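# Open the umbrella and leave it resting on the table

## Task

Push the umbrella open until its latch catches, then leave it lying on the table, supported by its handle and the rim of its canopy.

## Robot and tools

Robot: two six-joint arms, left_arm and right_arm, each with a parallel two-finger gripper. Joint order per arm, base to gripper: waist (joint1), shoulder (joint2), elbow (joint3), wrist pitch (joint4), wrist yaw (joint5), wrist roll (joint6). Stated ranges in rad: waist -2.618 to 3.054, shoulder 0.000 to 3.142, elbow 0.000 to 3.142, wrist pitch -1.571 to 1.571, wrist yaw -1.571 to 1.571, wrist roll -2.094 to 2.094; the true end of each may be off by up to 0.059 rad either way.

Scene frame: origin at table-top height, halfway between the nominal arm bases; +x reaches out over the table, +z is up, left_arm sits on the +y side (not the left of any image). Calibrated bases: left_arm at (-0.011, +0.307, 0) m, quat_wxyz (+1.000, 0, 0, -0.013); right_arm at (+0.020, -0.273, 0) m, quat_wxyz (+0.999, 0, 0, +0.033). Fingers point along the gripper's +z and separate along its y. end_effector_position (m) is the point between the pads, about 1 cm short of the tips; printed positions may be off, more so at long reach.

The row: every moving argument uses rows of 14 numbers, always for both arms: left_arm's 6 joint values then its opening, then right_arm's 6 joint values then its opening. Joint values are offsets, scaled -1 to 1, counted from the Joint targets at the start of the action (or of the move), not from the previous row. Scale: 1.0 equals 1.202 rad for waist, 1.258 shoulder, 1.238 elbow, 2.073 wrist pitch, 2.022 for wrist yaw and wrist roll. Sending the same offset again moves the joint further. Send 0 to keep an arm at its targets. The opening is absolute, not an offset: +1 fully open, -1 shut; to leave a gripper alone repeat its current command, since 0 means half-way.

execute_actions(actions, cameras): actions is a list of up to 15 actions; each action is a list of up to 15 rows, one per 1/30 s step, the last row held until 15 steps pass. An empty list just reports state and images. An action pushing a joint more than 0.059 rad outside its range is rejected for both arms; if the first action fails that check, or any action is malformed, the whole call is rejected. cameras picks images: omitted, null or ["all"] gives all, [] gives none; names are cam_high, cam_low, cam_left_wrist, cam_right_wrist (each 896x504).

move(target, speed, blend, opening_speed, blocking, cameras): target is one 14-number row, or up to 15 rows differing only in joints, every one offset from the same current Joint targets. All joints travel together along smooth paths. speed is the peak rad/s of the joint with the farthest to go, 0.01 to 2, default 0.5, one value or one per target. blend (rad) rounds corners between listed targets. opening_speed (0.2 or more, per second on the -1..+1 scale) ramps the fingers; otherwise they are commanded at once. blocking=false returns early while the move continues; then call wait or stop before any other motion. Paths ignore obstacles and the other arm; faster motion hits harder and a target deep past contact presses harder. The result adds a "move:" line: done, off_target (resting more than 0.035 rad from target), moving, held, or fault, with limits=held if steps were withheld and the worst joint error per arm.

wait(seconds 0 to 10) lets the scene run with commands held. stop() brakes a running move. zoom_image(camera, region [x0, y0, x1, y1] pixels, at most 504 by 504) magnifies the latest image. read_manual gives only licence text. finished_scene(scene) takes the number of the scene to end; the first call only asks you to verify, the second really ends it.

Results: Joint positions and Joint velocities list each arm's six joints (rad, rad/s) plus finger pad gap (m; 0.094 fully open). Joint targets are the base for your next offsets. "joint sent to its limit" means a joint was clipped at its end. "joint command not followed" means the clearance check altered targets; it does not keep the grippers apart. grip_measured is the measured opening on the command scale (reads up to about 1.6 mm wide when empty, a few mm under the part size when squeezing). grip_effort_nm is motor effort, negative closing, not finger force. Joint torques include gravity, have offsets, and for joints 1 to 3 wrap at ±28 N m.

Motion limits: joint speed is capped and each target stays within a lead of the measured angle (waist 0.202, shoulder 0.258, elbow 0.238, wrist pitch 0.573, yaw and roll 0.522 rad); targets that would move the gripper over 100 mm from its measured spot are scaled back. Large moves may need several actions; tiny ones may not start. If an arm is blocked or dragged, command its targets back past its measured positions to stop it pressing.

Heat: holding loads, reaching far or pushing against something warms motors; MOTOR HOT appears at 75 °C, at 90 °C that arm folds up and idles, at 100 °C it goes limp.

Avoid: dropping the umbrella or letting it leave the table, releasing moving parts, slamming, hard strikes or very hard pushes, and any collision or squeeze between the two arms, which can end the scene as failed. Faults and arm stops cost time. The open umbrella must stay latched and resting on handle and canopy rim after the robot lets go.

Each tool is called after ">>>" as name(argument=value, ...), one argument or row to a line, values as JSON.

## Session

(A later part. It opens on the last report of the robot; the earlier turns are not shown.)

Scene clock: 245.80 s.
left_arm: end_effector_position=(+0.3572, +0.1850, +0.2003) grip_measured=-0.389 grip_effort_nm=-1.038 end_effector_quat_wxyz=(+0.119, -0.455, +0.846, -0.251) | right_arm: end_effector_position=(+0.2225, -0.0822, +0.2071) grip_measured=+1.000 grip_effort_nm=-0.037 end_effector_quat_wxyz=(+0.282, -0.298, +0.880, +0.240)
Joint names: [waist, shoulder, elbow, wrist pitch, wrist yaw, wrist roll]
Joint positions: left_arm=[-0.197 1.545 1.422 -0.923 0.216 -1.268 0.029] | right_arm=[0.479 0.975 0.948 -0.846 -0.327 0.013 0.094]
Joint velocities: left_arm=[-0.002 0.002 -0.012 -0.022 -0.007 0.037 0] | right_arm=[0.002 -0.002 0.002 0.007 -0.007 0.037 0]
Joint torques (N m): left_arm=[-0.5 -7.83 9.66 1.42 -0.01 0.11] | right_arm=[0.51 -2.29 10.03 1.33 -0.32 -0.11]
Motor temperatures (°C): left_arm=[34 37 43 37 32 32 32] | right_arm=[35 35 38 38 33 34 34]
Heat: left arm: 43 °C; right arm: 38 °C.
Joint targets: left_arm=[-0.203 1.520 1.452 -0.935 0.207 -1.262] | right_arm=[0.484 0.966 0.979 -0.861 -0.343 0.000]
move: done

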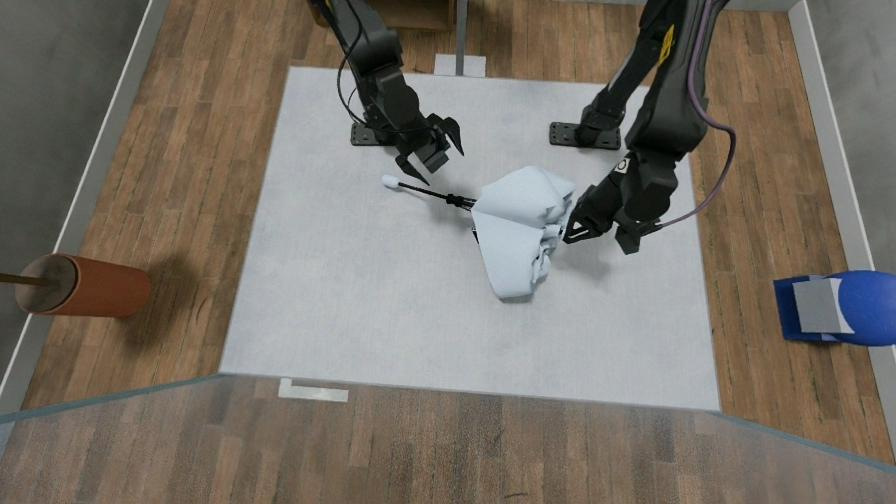

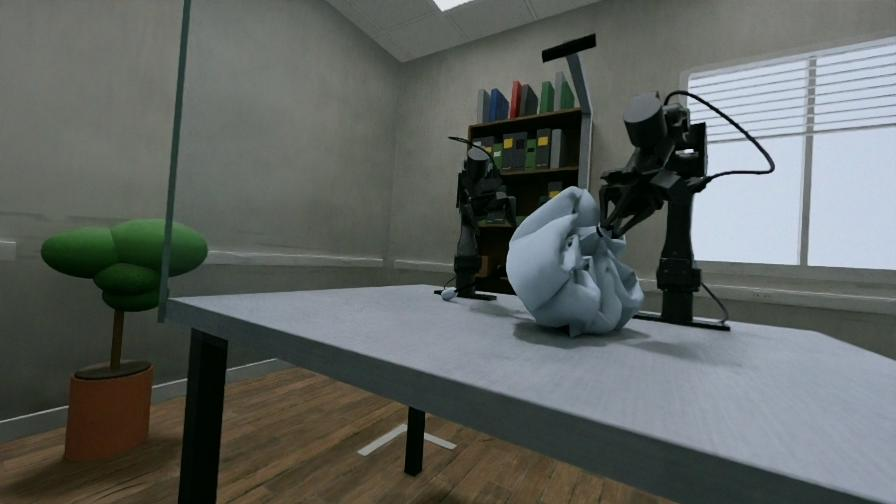

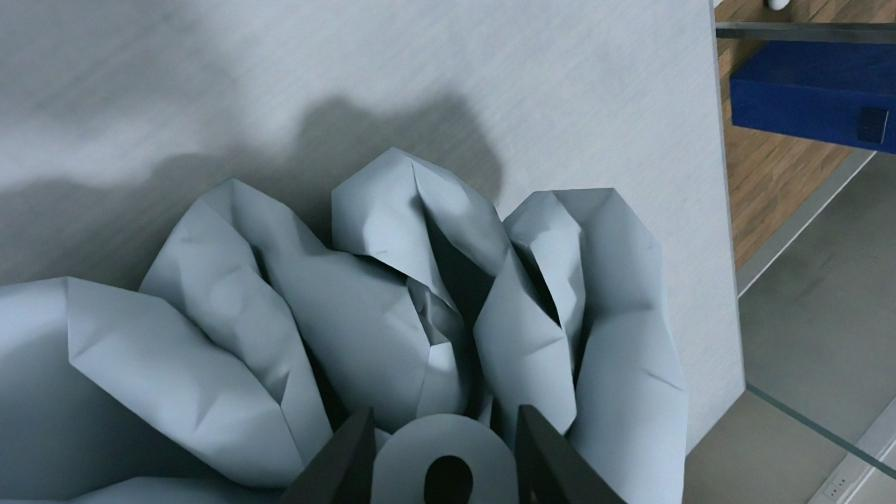

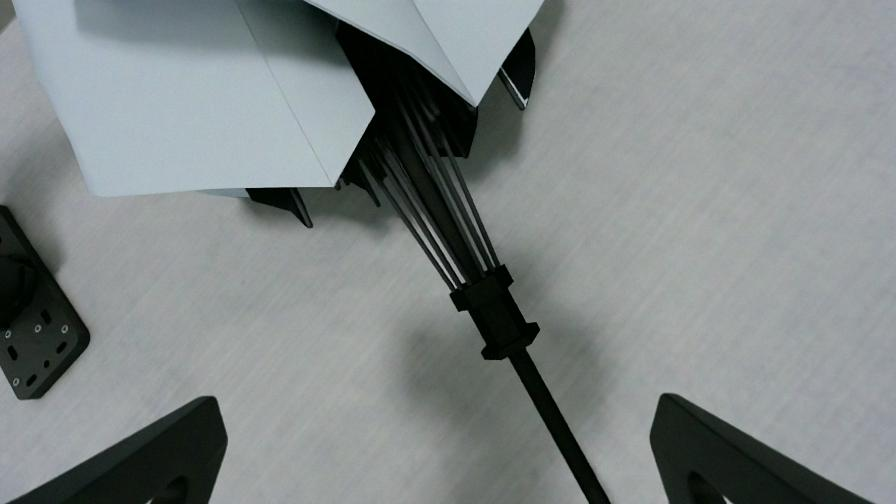

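>>> move(
  target=[-0.1134, 0.039, 0.2001, -0.0955, -0.0808, -0.0301, -0.78, 0, 0, 0, 0, 0, 0, 1],
  speed=0.2,
  cameras=["cam_high", "cam_low", "cam_left_wrist", "cam_right_wrist"],
)

Scene clock: 249.47 s.
left_arm: end_effector_position=(+0.3456, +0.1635, +0.2580) grip_measured=-0.389 grip_effort_nm=-1.038 end_effector_quat_wxyz=(+0.163, -0.439, +0.856, -0.221) | right_arm: end_effector_position=(+0.2225, -0.0822, +0.2071) grip_measured=+1.000 grip_effort_nm=-0.042 end_effector_quat_wxyz=(+0.282, -0.298, +0.880, +0.240)
Joint names: [waist, shoulder, elbow, wrist pitch, wrist yaw, wrist roll]
Joint positions: left_arm=[-0.333 1.558 1.668 -1.126 0.054 -1.322 0.029] | right_arm=[0.479 0.975 0.948 -0.846 -0.327 0.013 0.094]
Joint velocities: left_arm=[-0.012 -0.007 -0.007 0.022 -0.051 0.007 -0.001] | right_arm=[0.007 0.002 -0.002 0.007 -0.051 -0.051 0]
Joint torques (N m): left_arm=[-0.47 -4.98 9.5 1.55 -0.09 0.06] | right_arm=[0.51 -2.22 10.11 1.32 -0.32 -0.11]
Motor temperatures (°C): left_arm=[34 37 43 37 32 32 32] | right_arm=[35 35 38 38 33 34 34]
Heat: left arm: 43 °C; right arm: 38 °C.
Joint targets: left_arm=[-0.339 1.569 1.700 -1.133 0.044 -1.323] | right_arm=[0.484 0.966 0.979 -0.861 -0.343 0.000]
move: done

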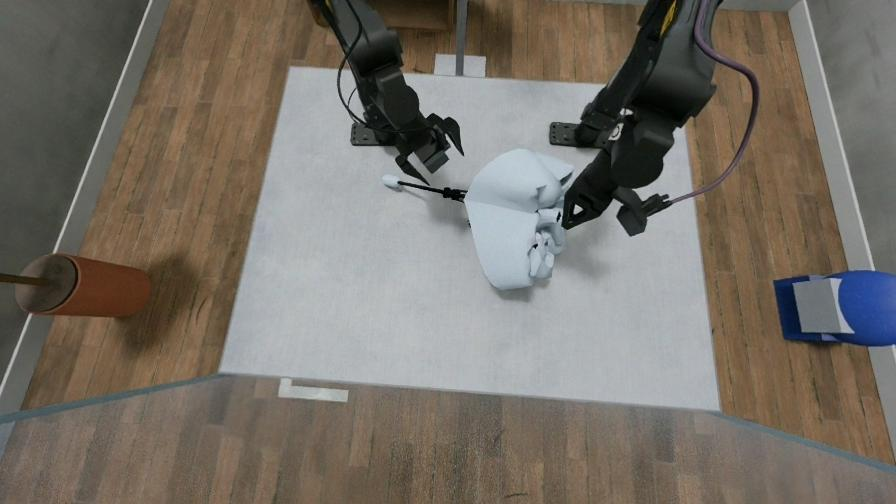

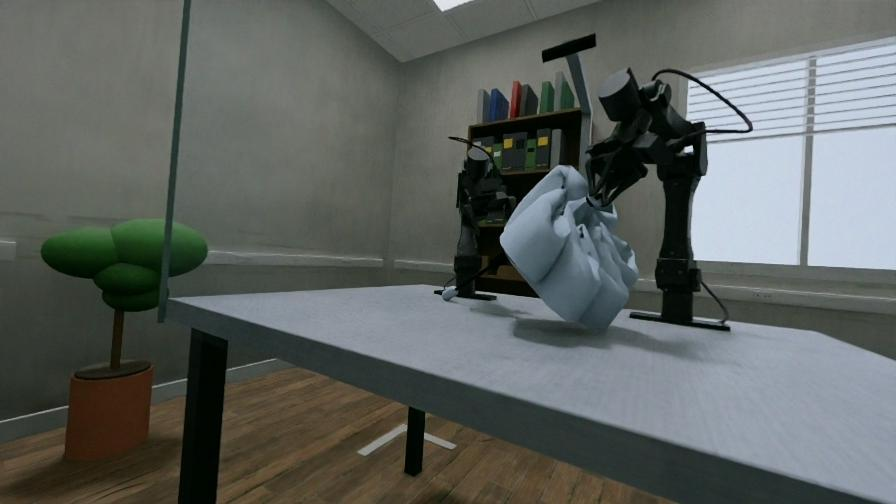

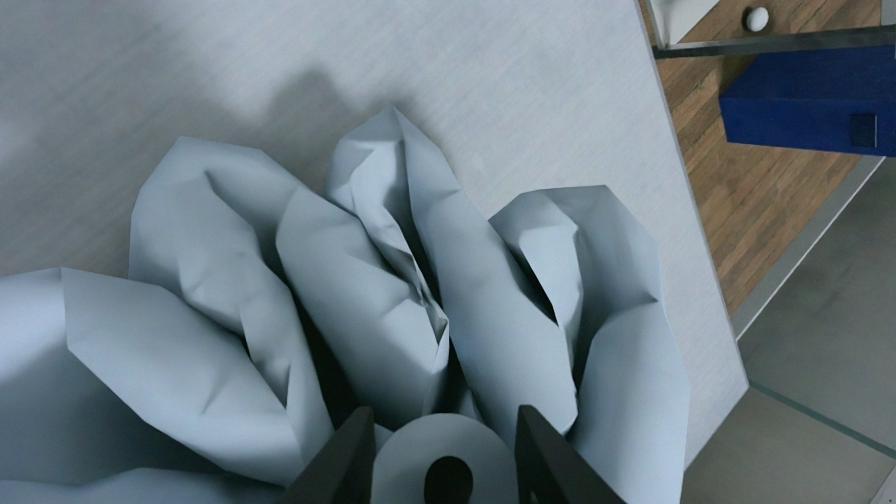

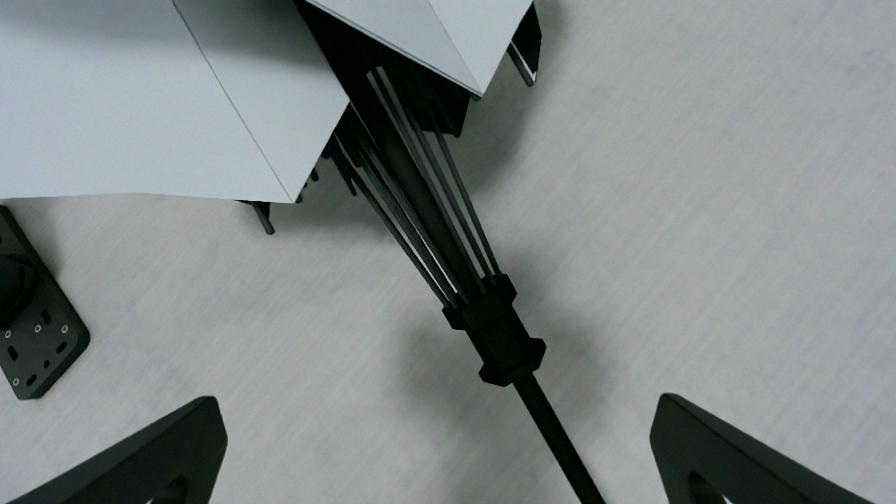

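>>> zoom_image(
  camera="cam_high",
  region=[370, 120, 620, 310],
)

>>> zoom_image(
  camera="cam_right_wrist",
  region=[400, 240, 660, 504],
)

Scaled by 2.016 from the camera's 896x504 image, which has a finer 1280x720 frame.

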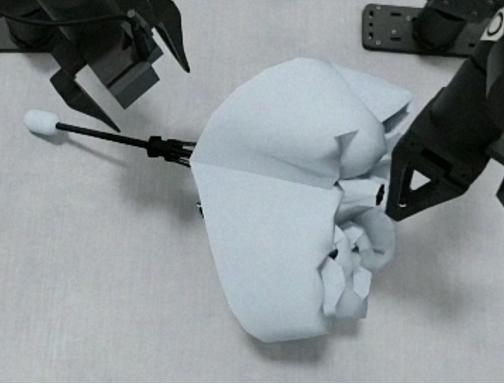

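Scaled by 1.909 from the camera's 896x504 image, which has a finer 1280x720 frame.

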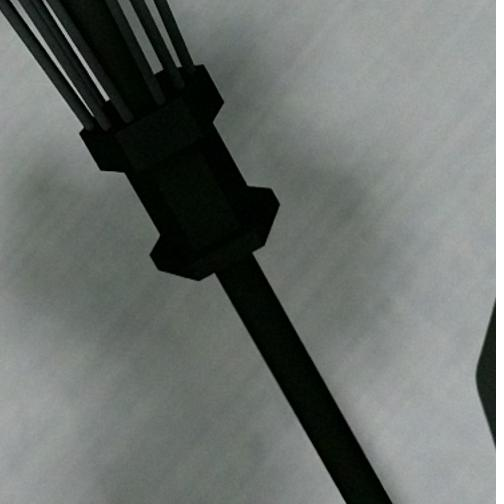

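>>> move(
  target=[0, 0, 0, 0, 0, 0, -0.78, -0.3968, -0.2548, -0.523, 0.1916, -0.235, -0.3994, 1],
  speed=0.5,
  cameras=["cam_high", "cam_low", "cam_right_wrist"],
)

Scene clock: 323.63 s.
left_arm: end_effector_position=(+0.3454, +0.1636, +0.2578) grip_measured=-0.389 grip_effort_nm=-1.043 end_effector_quat_wxyz=(+0.163, -0.439, +0.855, -0.221) | right_arm: end_effector_position=(+0.2105, -0.1295, +0.1256) grip_measured=+1.000 grip_effort_nm=-0.027 end_effector_quat_wxyz=(+0.457, -0.495, +0.708, +0.210)
Joint names: [waist, shoulder, elbow, wrist pitch, wrist yaw, wrist roll]
Joint positions: left_arm=[-0.333 1.558 1.668 -1.127 0.054 -1.323 0.029] | right_arm=[0.012 0.657 0.351 -0.476 -0.795 -0.797 0.094]
Joint velocities: left_arm=[-0.022 0.007 -0.007 0.007 -0.037 0.007 0] | right_arm=[0.007 -0.007 -0.022 0.022 0.022 -0.007 0]
Joint torques (N m): left_arm=[-0.49 -5 9.51 1.55 -0.09 0.04] | right_arm=[-0.54 -0.59 5.87 1.58 -0.59 -0.09]
Motor temperatures (°C): left_arm=[34 36 44 39 32 31 33] | right_arm=[35 34 38 39 33 34 34]
Heat: left arm: 44 °C; right arm: 39 °C.
Joint targets: left_arm=[-0.339 1.569 1.700 -1.133 0.044 -1.323] | right_arm=[0.007 0.646 0.331 -0.464 -0.818 -0.808]
move: done
Images, in order (width x height): cam_high 896x504, cam_low 896x504, cam_right_wrist 896x504.

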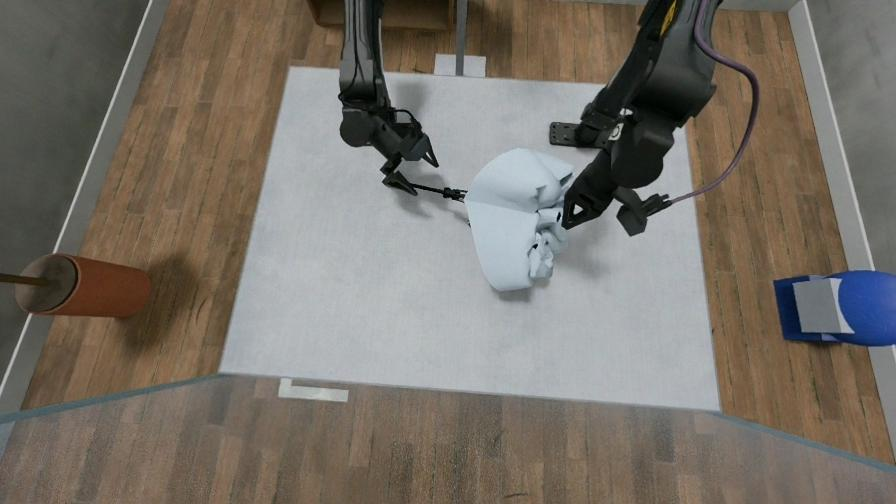

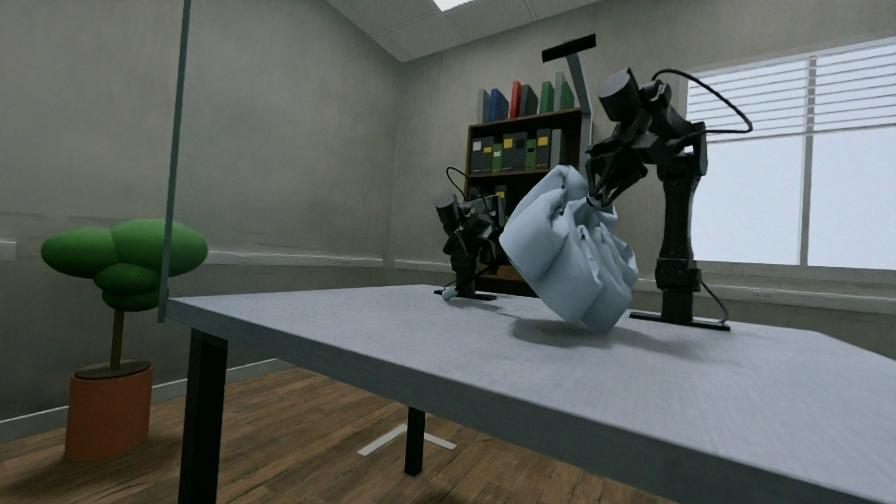

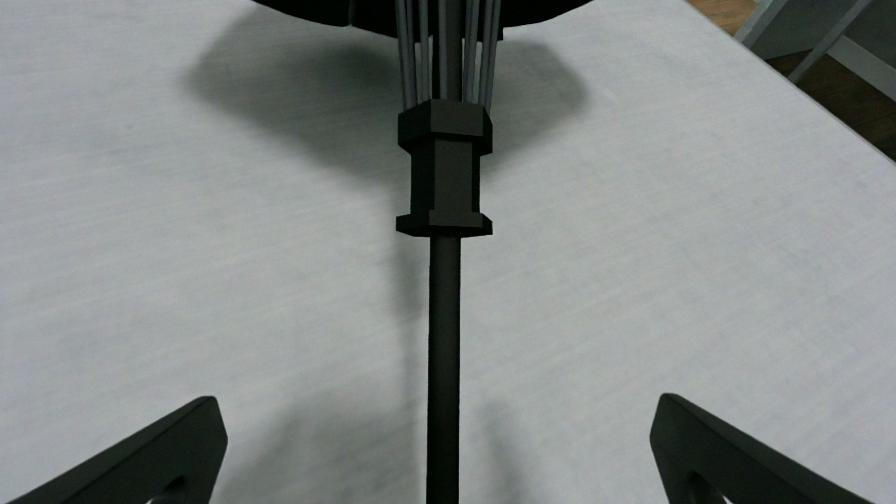

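>>> move(
  target=[0, 0, 0, 0, 0, 0, -0.78, 0.1705, 0.1192, -0.0477, 0.145, 0.09, 0.1029, 1],
  speed=0.3,
  cameras=["cam_high", "cam_low", "cam_right_wrist"],
)

Scene clock: 337.27 s.
left_arm: end_effector_position=(+0.3454, +0.1636, +0.2578) grip_measured=-0.389 grip_effort_nm=-1.028 end_effector_quat_wxyz=(+0.163, -0.439, +0.855, -0.221) | right_arm: end_effector_position=(+0.2268, -0.1035, +0.1082) grip_measured=+1.000 grip_effort_nm=-0.042 end_effector_quat_wxyz=(+0.452, -0.489, +0.715, +0.211)
Joint names: [waist, shoulder, elbow, wrist pitch, wrist yaw, wrist roll]
Joint positions: left_arm=[-0.333 1.558 1.668 -1.127 0.054 -1.323 0.029] | right_arm=[0.206 0.794 0.293 -0.177 -0.641 -0.612 0.094]
Joint velocities: left_arm=[-0.007 -0.007 0.002 -0.11 0.081 -0.022 -0.001] | right_arm=[-0.007 -0.017 0.007 0.037 -0.007 0.037 0]
Joint torques (N m): left_arm=[-0.47 -4.97 9.52 1.56 -0.08 0.05] | right_arm=[0.53 -0.42 5.72 1.72 -0.19 0.13]
Motor temperatures (°C): left_arm=[34 36 45 39 32 31 33] | right_arm=[35 34 38 39 33 34 34]
Heat: left arm: 45 °C; right arm: 39 °C.
Joint targets: left_arm=[-0.339 1.569 1.700 -1.133 0.044 -1.323] | right_arm=[0.212 0.796 0.272 -0.163 -0.637 -0.600]
move: done
Images, in order (width x height): cam_high 896x504, cam_low 896x504, cam_right_wrist 896x504.

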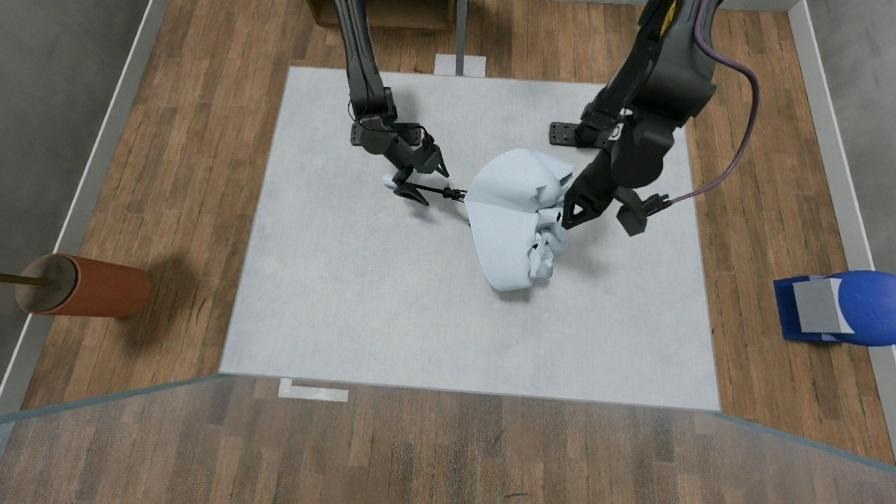

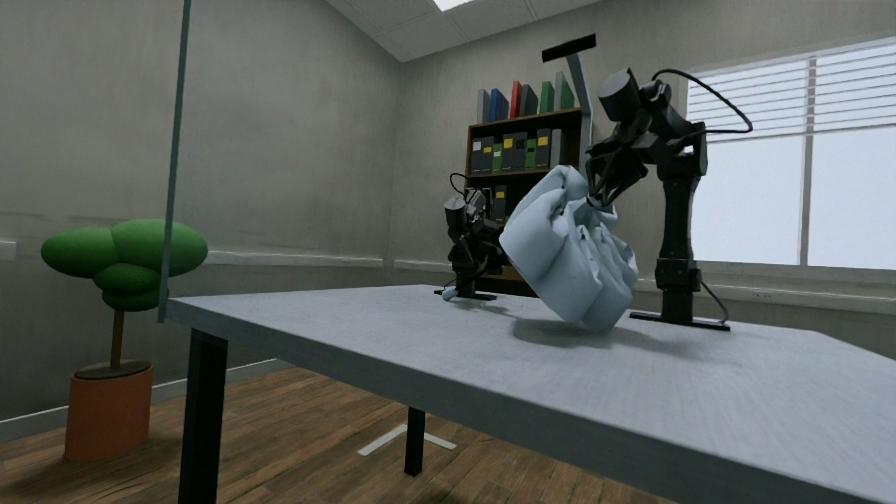

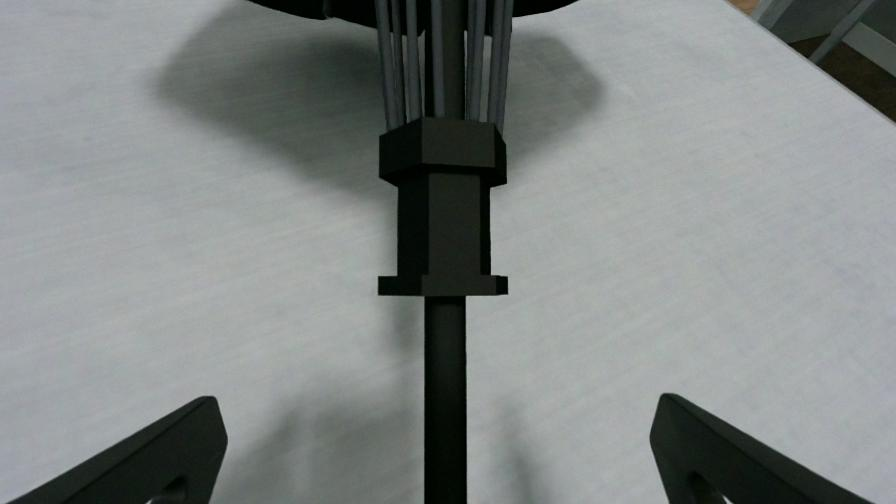

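>>> move(
  target=[0, 0, 0, 0, 0, 0, -0.78, 0.0226, 0.0343, -0.0059, 0.0305, 0.0104, 0.0109, -0.5],
  speed=0.2,
  opening_speed=1.0,
  cameras=["cam_right_wrist"],
)

Scene clock: 350.00 s.
left_arm: end_effector_position=(+0.3454, +0.1636, +0.2578) grip_measured=-0.389 grip_effort_nm=-1.038 end_effector_quat_wxyz=(+0.163, -0.439, +0.855, -0.221) | right_arm: end_effector_position=(+0.2309, -0.0986, +0.1046) grip_measured=-0.498 grip_effort_nm=-0.139 end_effector_quat_wxyz=(+0.452, -0.489, +0.716, +0.211)
Joint names: [waist, shoulder, elbow, wrist pitch, wrist yaw, wrist roll]
Joint positions: left_arm=[-0.333 1.558 1.668 -1.127 0.054 -1.323 0.029] | right_arm=[0.233 0.836 0.285 -0.113 -0.62 -0.589 0.024]
Joint velocities: left_arm=[-0.002 0.012 -0.002 0.037 -0.037 -0.051 0] | right_arm=[-0.012 -0.017 0.012 -0.022 -0.081 -0.066 0.001]
Joint torques (N m): left_arm=[-0.49 -5 9.51 1.55 -0.09 0.04] | right_arm=[0.61 -0.53 5.64 1.75 -0.18 0.14]
Motor temperatures (°C): left_arm=[34 36 45 39 32 31 33] | right_arm=[35 34 37 41 33 34 34]
Heat: left arm: 45 °C; right arm: 41 °C.
Joint targets: left_arm=[-0.339 1.569 1.700 -1.133 0.044 -1.323] | right_arm=[0.239 0.839 0.265 -0.100 -0.616 -0.578]
move: done
Images, in order (width x height): cam_right_wrist 896x504.

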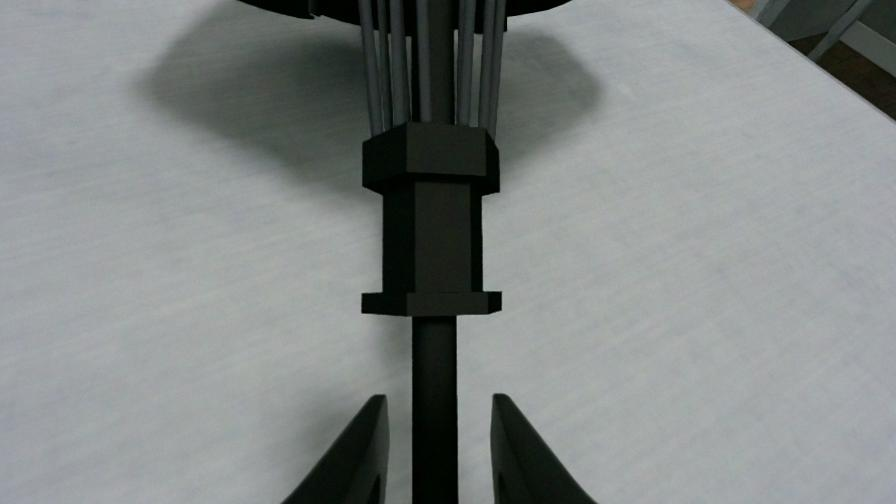

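>>> move(
  target=[0, 0, 0, 0, 0, 0, -0.78, 0.1102, 0.0635, 0.0823, 0.0277, 0.0527, 0.0462, -0.71],
  speed=0.1,
  opening_speed=0.5,
  cameras=["cam_right_wrist", "cam_left_wrist", "cam_high"],
)

Scene clock: 374.33 s.
left_arm: end_effector_position=(+0.3444, +0.1655, +0.2568) grip_measured=-0.389 grip_effort_nm=-1.038 end_effector_quat_wxyz=(+0.163, -0.441, +0.856, -0.216) | right_arm: end_effector_position=(+0.2337, -0.0773, +0.1058) grip_measured=-0.708 grip_effort_nm=-0.144 end_effector_quat_wxyz=(+0.437, -0.489, +0.724, +0.213)
Joint names: [waist, shoulder, elbow, wrist pitch, wrist yaw, wrist roll]
Joint positions: left_arm=[-0.333 1.558 1.668 -1.135 0.046 -1.323 0.029] | right_arm=[0.365 0.915 0.329 -0.064 -0.514 -0.496 0.014]
Joint velocities: left_arm=[0.002 -0.012 -0.012 -0.022 0.022 -0.022 0.001] | right_arm=[0.002 -0.007 -0.007 0.037 0.007 0.022 0]
Joint torques (N m): left_arm=[-0.49 -4.97 9.51 1.62 -0.01 0.05] | right_arm=[0.61 -0.92 10.84 1.86 -0.13 0.12]
Motor temperatures (°C): left_arm=[34 36 45 40 32 31 33] | right_arm=[35 34 37 42 33 34 34]
Heat: left arm: 45 °C; right arm: 42 °C.
Joint targets: left_arm=[-0.339 1.569 1.700 -1.133 0.044 -1.323] | right_arm=[0.372 0.919 0.367 -0.042 -0.509 -0.484]
move: off_target (right_arm); right_arm: the elbow is farthest, 0.038 rad from its target
Images, in order (width x height): cam_high 896x504, cam_left_wrist 896x504, cam_right_wrist 896x504.

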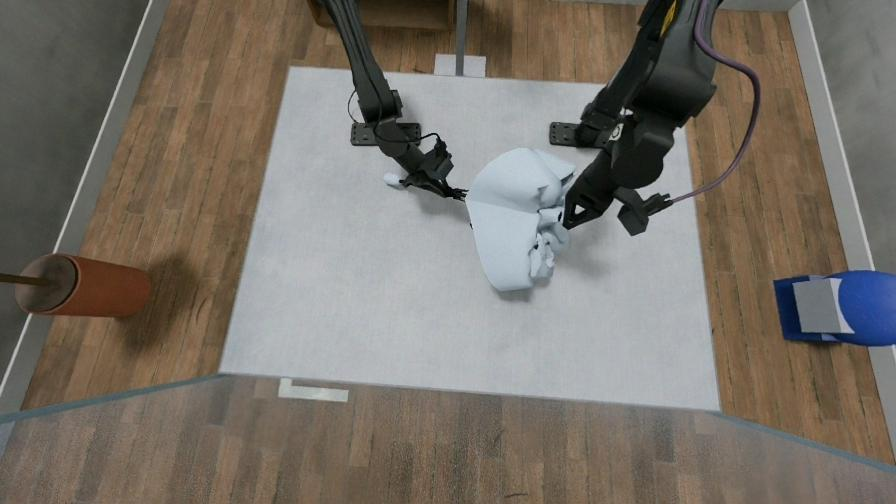

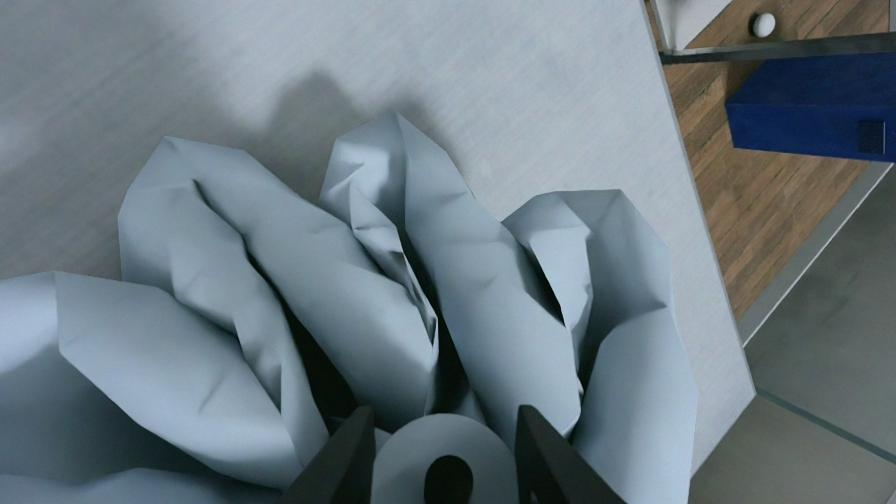

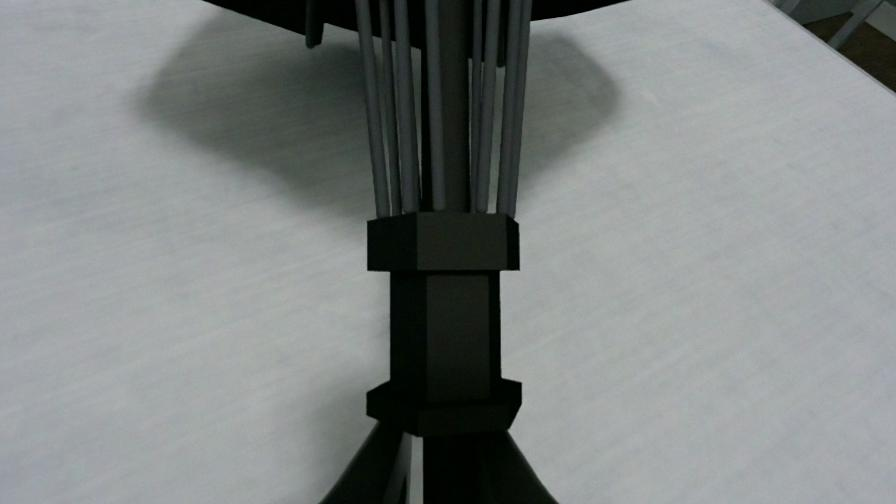

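>>> move(
  target=[0, 0, 0, 0, 0, 0, -0.78, 0, 0, 0.0234, 0, 0, 0, -0.71],
  speed=0.1,
  cameras=["cam_right_wrist", "cam_left_wrist", "cam_high"],
)

Scene clock: 391.73 s.
left_arm: end_effector_position=(+0.3460, +0.1673, +0.2587) grip_measured=-0.389 grip_effort_nm=-1.038 end_effector_quat_wxyz=(+0.170, -0.442, +0.855, -0.214) | right_arm: end_effector_position=(+0.2385, -0.0771, +0.1123) grip_measured=-0.708 grip_effort_nm=-0.149 end_effector_quat_wxyz=(+0.444, -0.487, +0.723, +0.207)
Joint names: [waist, shoulder, elbow, wrist pitch, wrist yaw, wrist roll]
Joint positions: left_arm=[-0.333 1.558 1.673 -1.134 0.033 -1.323 0.029] | right_arm=[0.365 0.915 0.347 -0.067 -0.502 -0.496 0.014]
Joint velocities: left_arm=[0.007 0.007 0.002 0.051 -0.037 0.022 0] | right_arm=[0.002 0.007 0.002 0.022 0.066 -0.037 0]
Joint torques (N m): left_arm=[-0.49 -4.96 9.09 1.62 0.11 0.05] | right_arm=[0.64 -0.96 11.81 1.9 -0.25 0.13]
Motor temperatures (°C): left_arm=[34 36 45 40 32 31 34] | right_arm=[35 34 39 43 33 34 34]
Heat: left arm: 45 °C; right arm: 43 °C.
Joint targets: left_arm=[-0.339 1.569 1.700 -1.133 0.044 -1.323] | right_arm=[0.371 0.919 0.396 -0.043 -0.509 -0.484]
move: off_target (right_arm); right_arm: the elbow is farthest, 0.049 rad from its target
Images, in order (width x height): cam_high 896x504, cam_left_wrist 896x504, cam_right_wrist 896x504.

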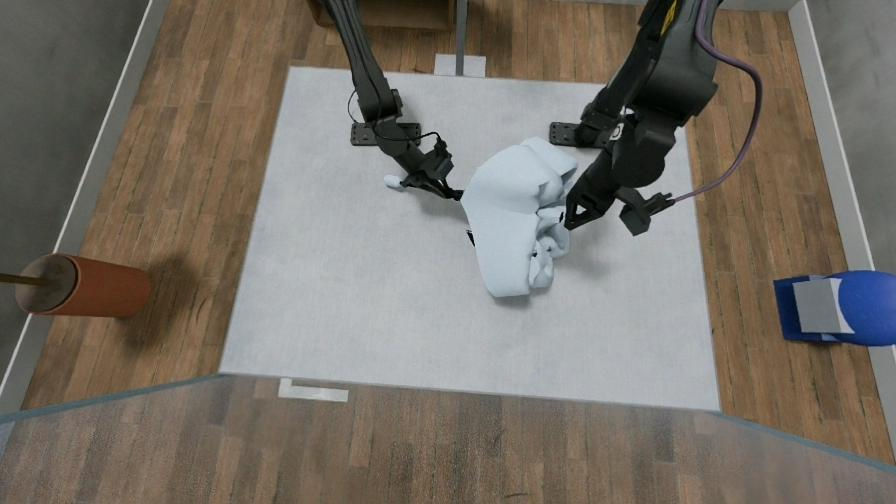

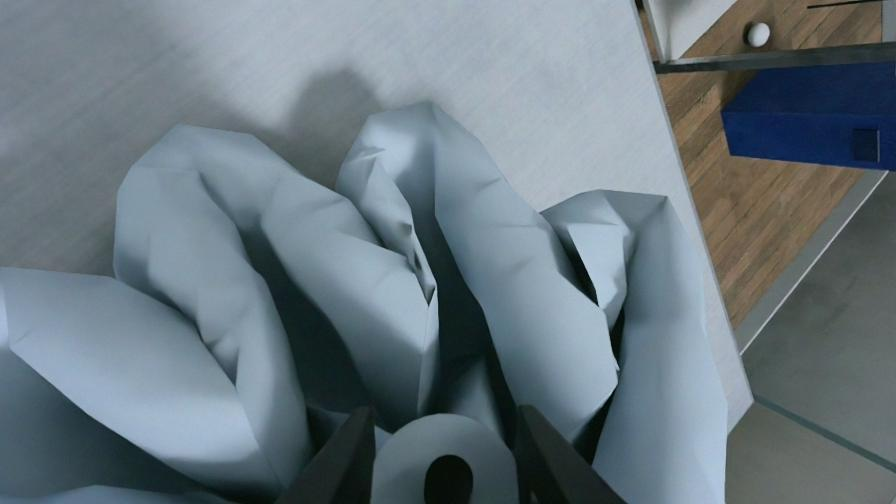

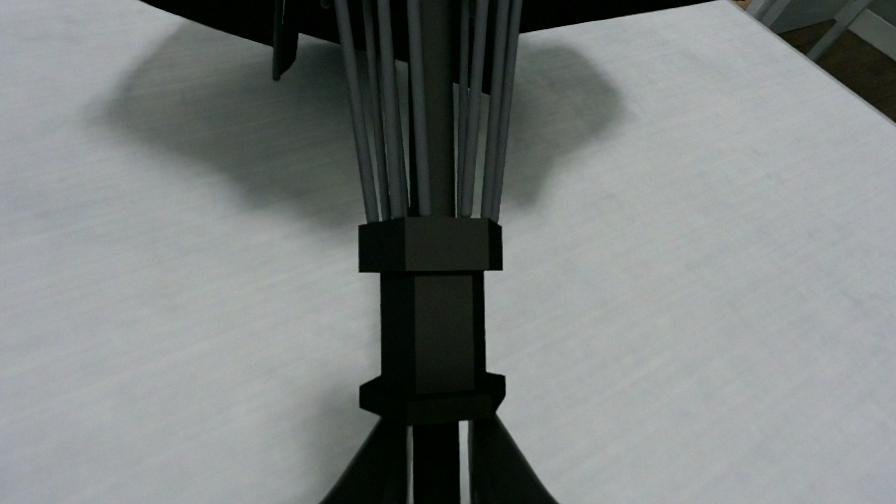

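>>> move(
  target=[0, 0, 0, 0, 0, 0, -0.78, 0.0932, 0.0703, 0.0824, 0.021, 0.0406, 0.0341, -0.71],
  speed=0.1,
  cameras=["cam_right_wrist", "cam_left_wrist", "cam_high"],
)

Scene clock: 396.20 s.
left_arm: end_effector_position=(+0.3501, +0.1738, +0.2611) grip_measured=-0.389 grip_effort_nm=-1.033 end_effector_quat_wxyz=(+0.187, -0.446, +0.851, -0.204) | right_arm: end_effector_position=(+0.2473, -0.0556, +0.1218) grip_measured=-0.708 grip_effort_nm=-0.139 end_effector_quat_wxyz=(+0.432, -0.486, +0.732, +0.202)
Joint names: [waist, shoulder, elbow, wrist pitch, wrist yaw, wrist roll]
Joint positions: left_arm=[-0.332 1.558 1.678 -1.13 -0.006 -1.321 0.029] | right_arm=[0.47 1.006 0.44 -0.068 -0.402 -0.43 0.014]
Joint velocities: left_arm=[-0.012 0.007 -0.012 -0.022 0.051 0.037 0] | right_arm=[-0.012 0.002 0.007 -0.066 0.022 0.007 0]
Joint torques (N m): left_arm=[-0.58 -4.98 8.62 1.59 0.48 0.03] | right_arm=[1.31 -1.8 12.71 2.34 -0.41 0.16]
Motor temperatures (°C): left_arm=[34 36 45 40 32 31 34] | right_arm=[35 34 39 43 33 34 34]
Heat: left arm: 45 °C; right arm: 43 °C.
Joint targets: left_arm=[-0.339 1.569 1.700 -1.133 0.044 -1.323] | right_arm=[0.484 1.008 0.498 0.001 -0.427 -0.415]
move: off_target (left_arm, right_arm); left_arm: the wrist yaw is farthest, 0.050 rad from its target; right_arm: the wrist pitch is farthest, 0.068 rad from its target
Images, in order (width x height): cam_high 896x504, cam_left_wrist 896x504, cam_right_wrist 896x504.

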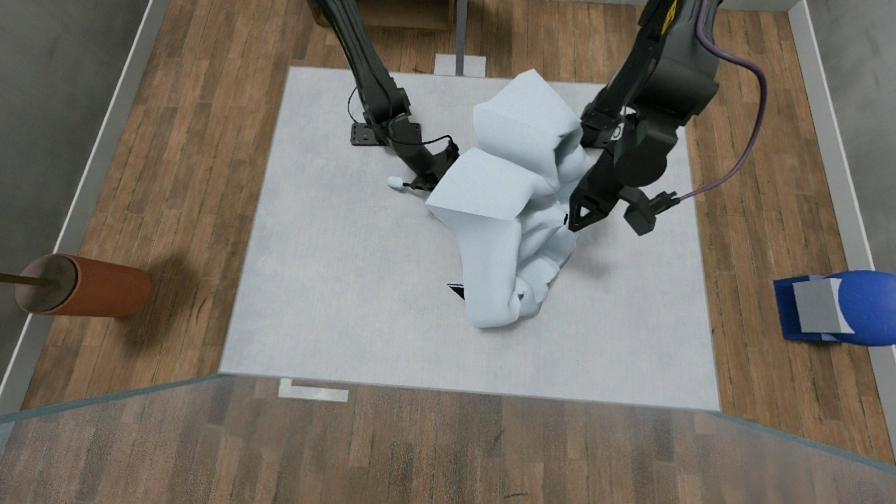

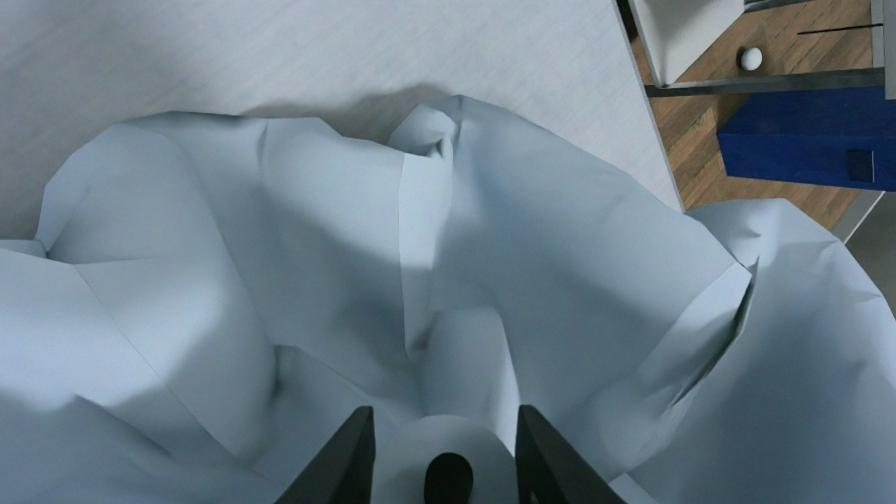

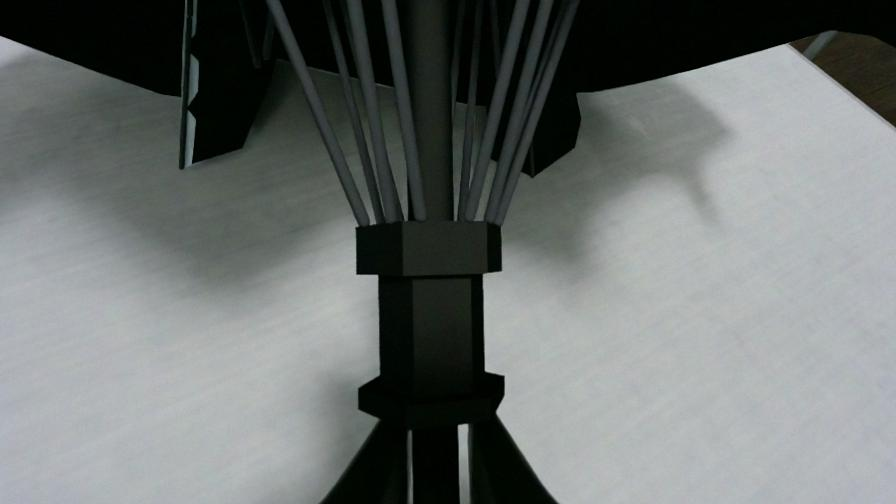

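>>> move(
  target=[0, 0, 0, 0, 0.0247, 0, -0.78, 0.079, 0.0703, 0.0824, 0.0346, 0.0193, 0.0242, -0.71],
  speed=0.1,
  cameras=["cam_right_wrist", "cam_left_wrist", "cam_high", "cam_low"],
)

Scene clock: 400.87 s.
left_arm: end_effector_position=(+0.3592, +0.1864, +0.2672) grip_measured=-0.389 grip_effort_nm=-1.033 end_effector_quat_wxyz=(+0.215, -0.448, +0.846, -0.195) | right_arm: end_effector_position=(+0.2554, -0.0362, +0.1269) grip_measured=-0.708 grip_effort_nm=-0.134 end_effector_quat_wxyz=(+0.421, -0.485, +0.742, +0.193)
Joint names: [waist, shoulder, elbow, wrist pitch, wrist yaw, wrist roll]
Joint positions: left_arm=[-0.313 1.558 1.688 -1.114 -0.048 -1.297 0.029] | right_arm=[0.552 1.095 0.523 -0.073 -0.317 -0.379 0.014]
Joint velocities: left_arm=[0.017 0.007 0.007 -0.037 0.095 0.022 -0.001] | right_arm=[0.002 0.002 0.017 -0.007 -0.022 -0.007 -0.002]
Joint torques (N m): left_arm=[-2.26 -5 7.76 1.48 1.35 -0.24] | right_arm=[2.63 -2.5 14.42 3.08 -0.92 0.12]
Motor temperatures (°C): left_arm=[34 36 44 40 32 31 34] | right_arm=[35 34 40 44 33 34 34]
Heat: left arm: 44 °C; right arm: 44 °C.
Joint targets: left_arm=[-0.339 1.569 1.700 -1.133 0.094 -1.323] | right_arm=[0.579 1.096 0.600 0.073 -0.388 -0.366]
move: off_target (left_arm, right_arm); left_arm: the wrist yaw is farthest, 0.142 rad from its target; right_arm: the wrist pitch is farthest, 0.146 rad from its target

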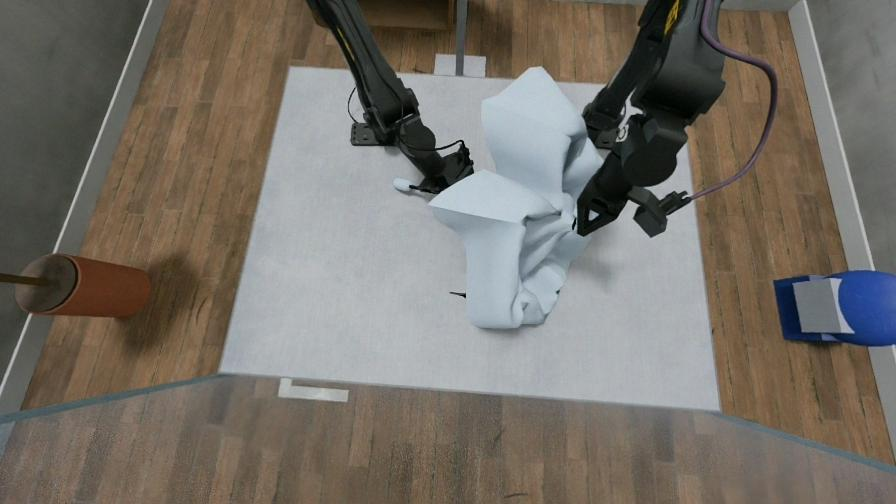

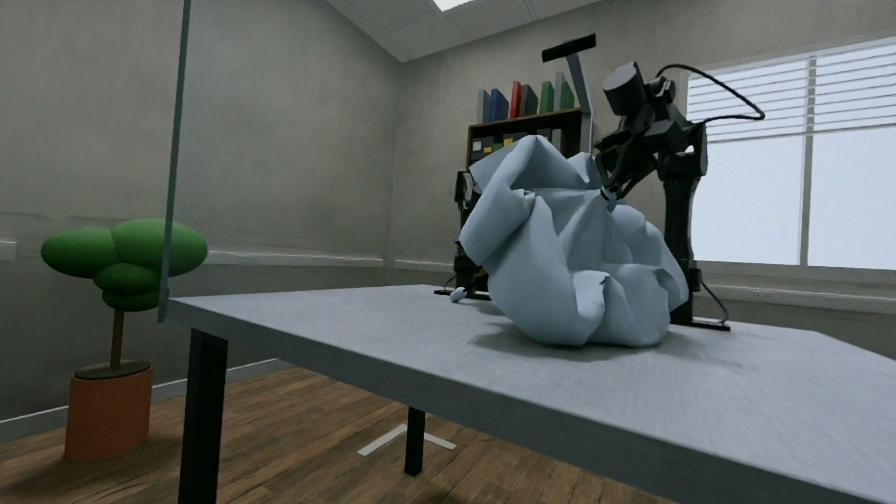

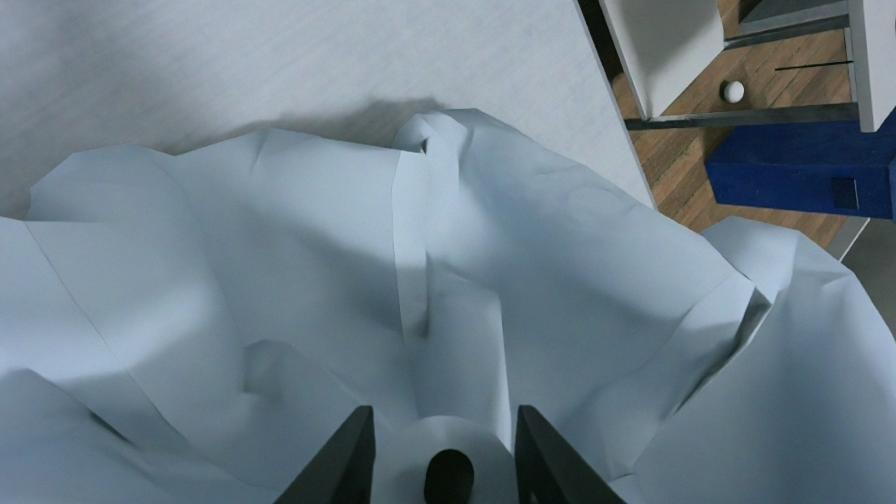

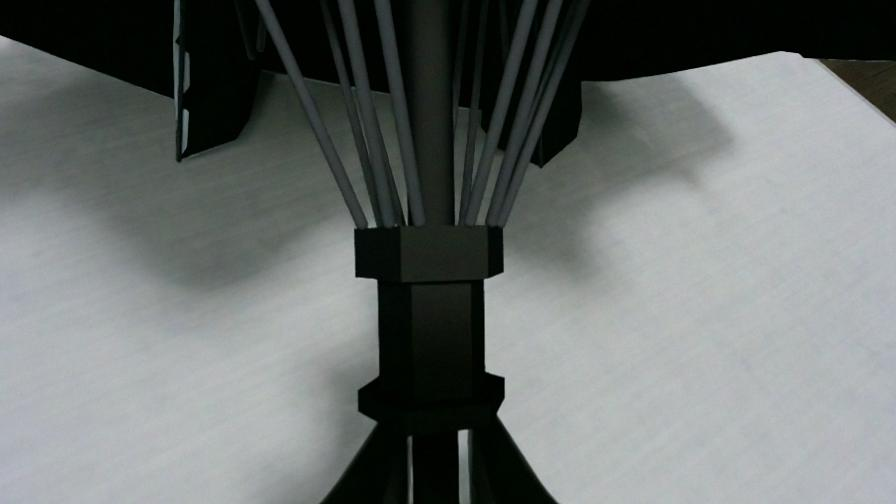

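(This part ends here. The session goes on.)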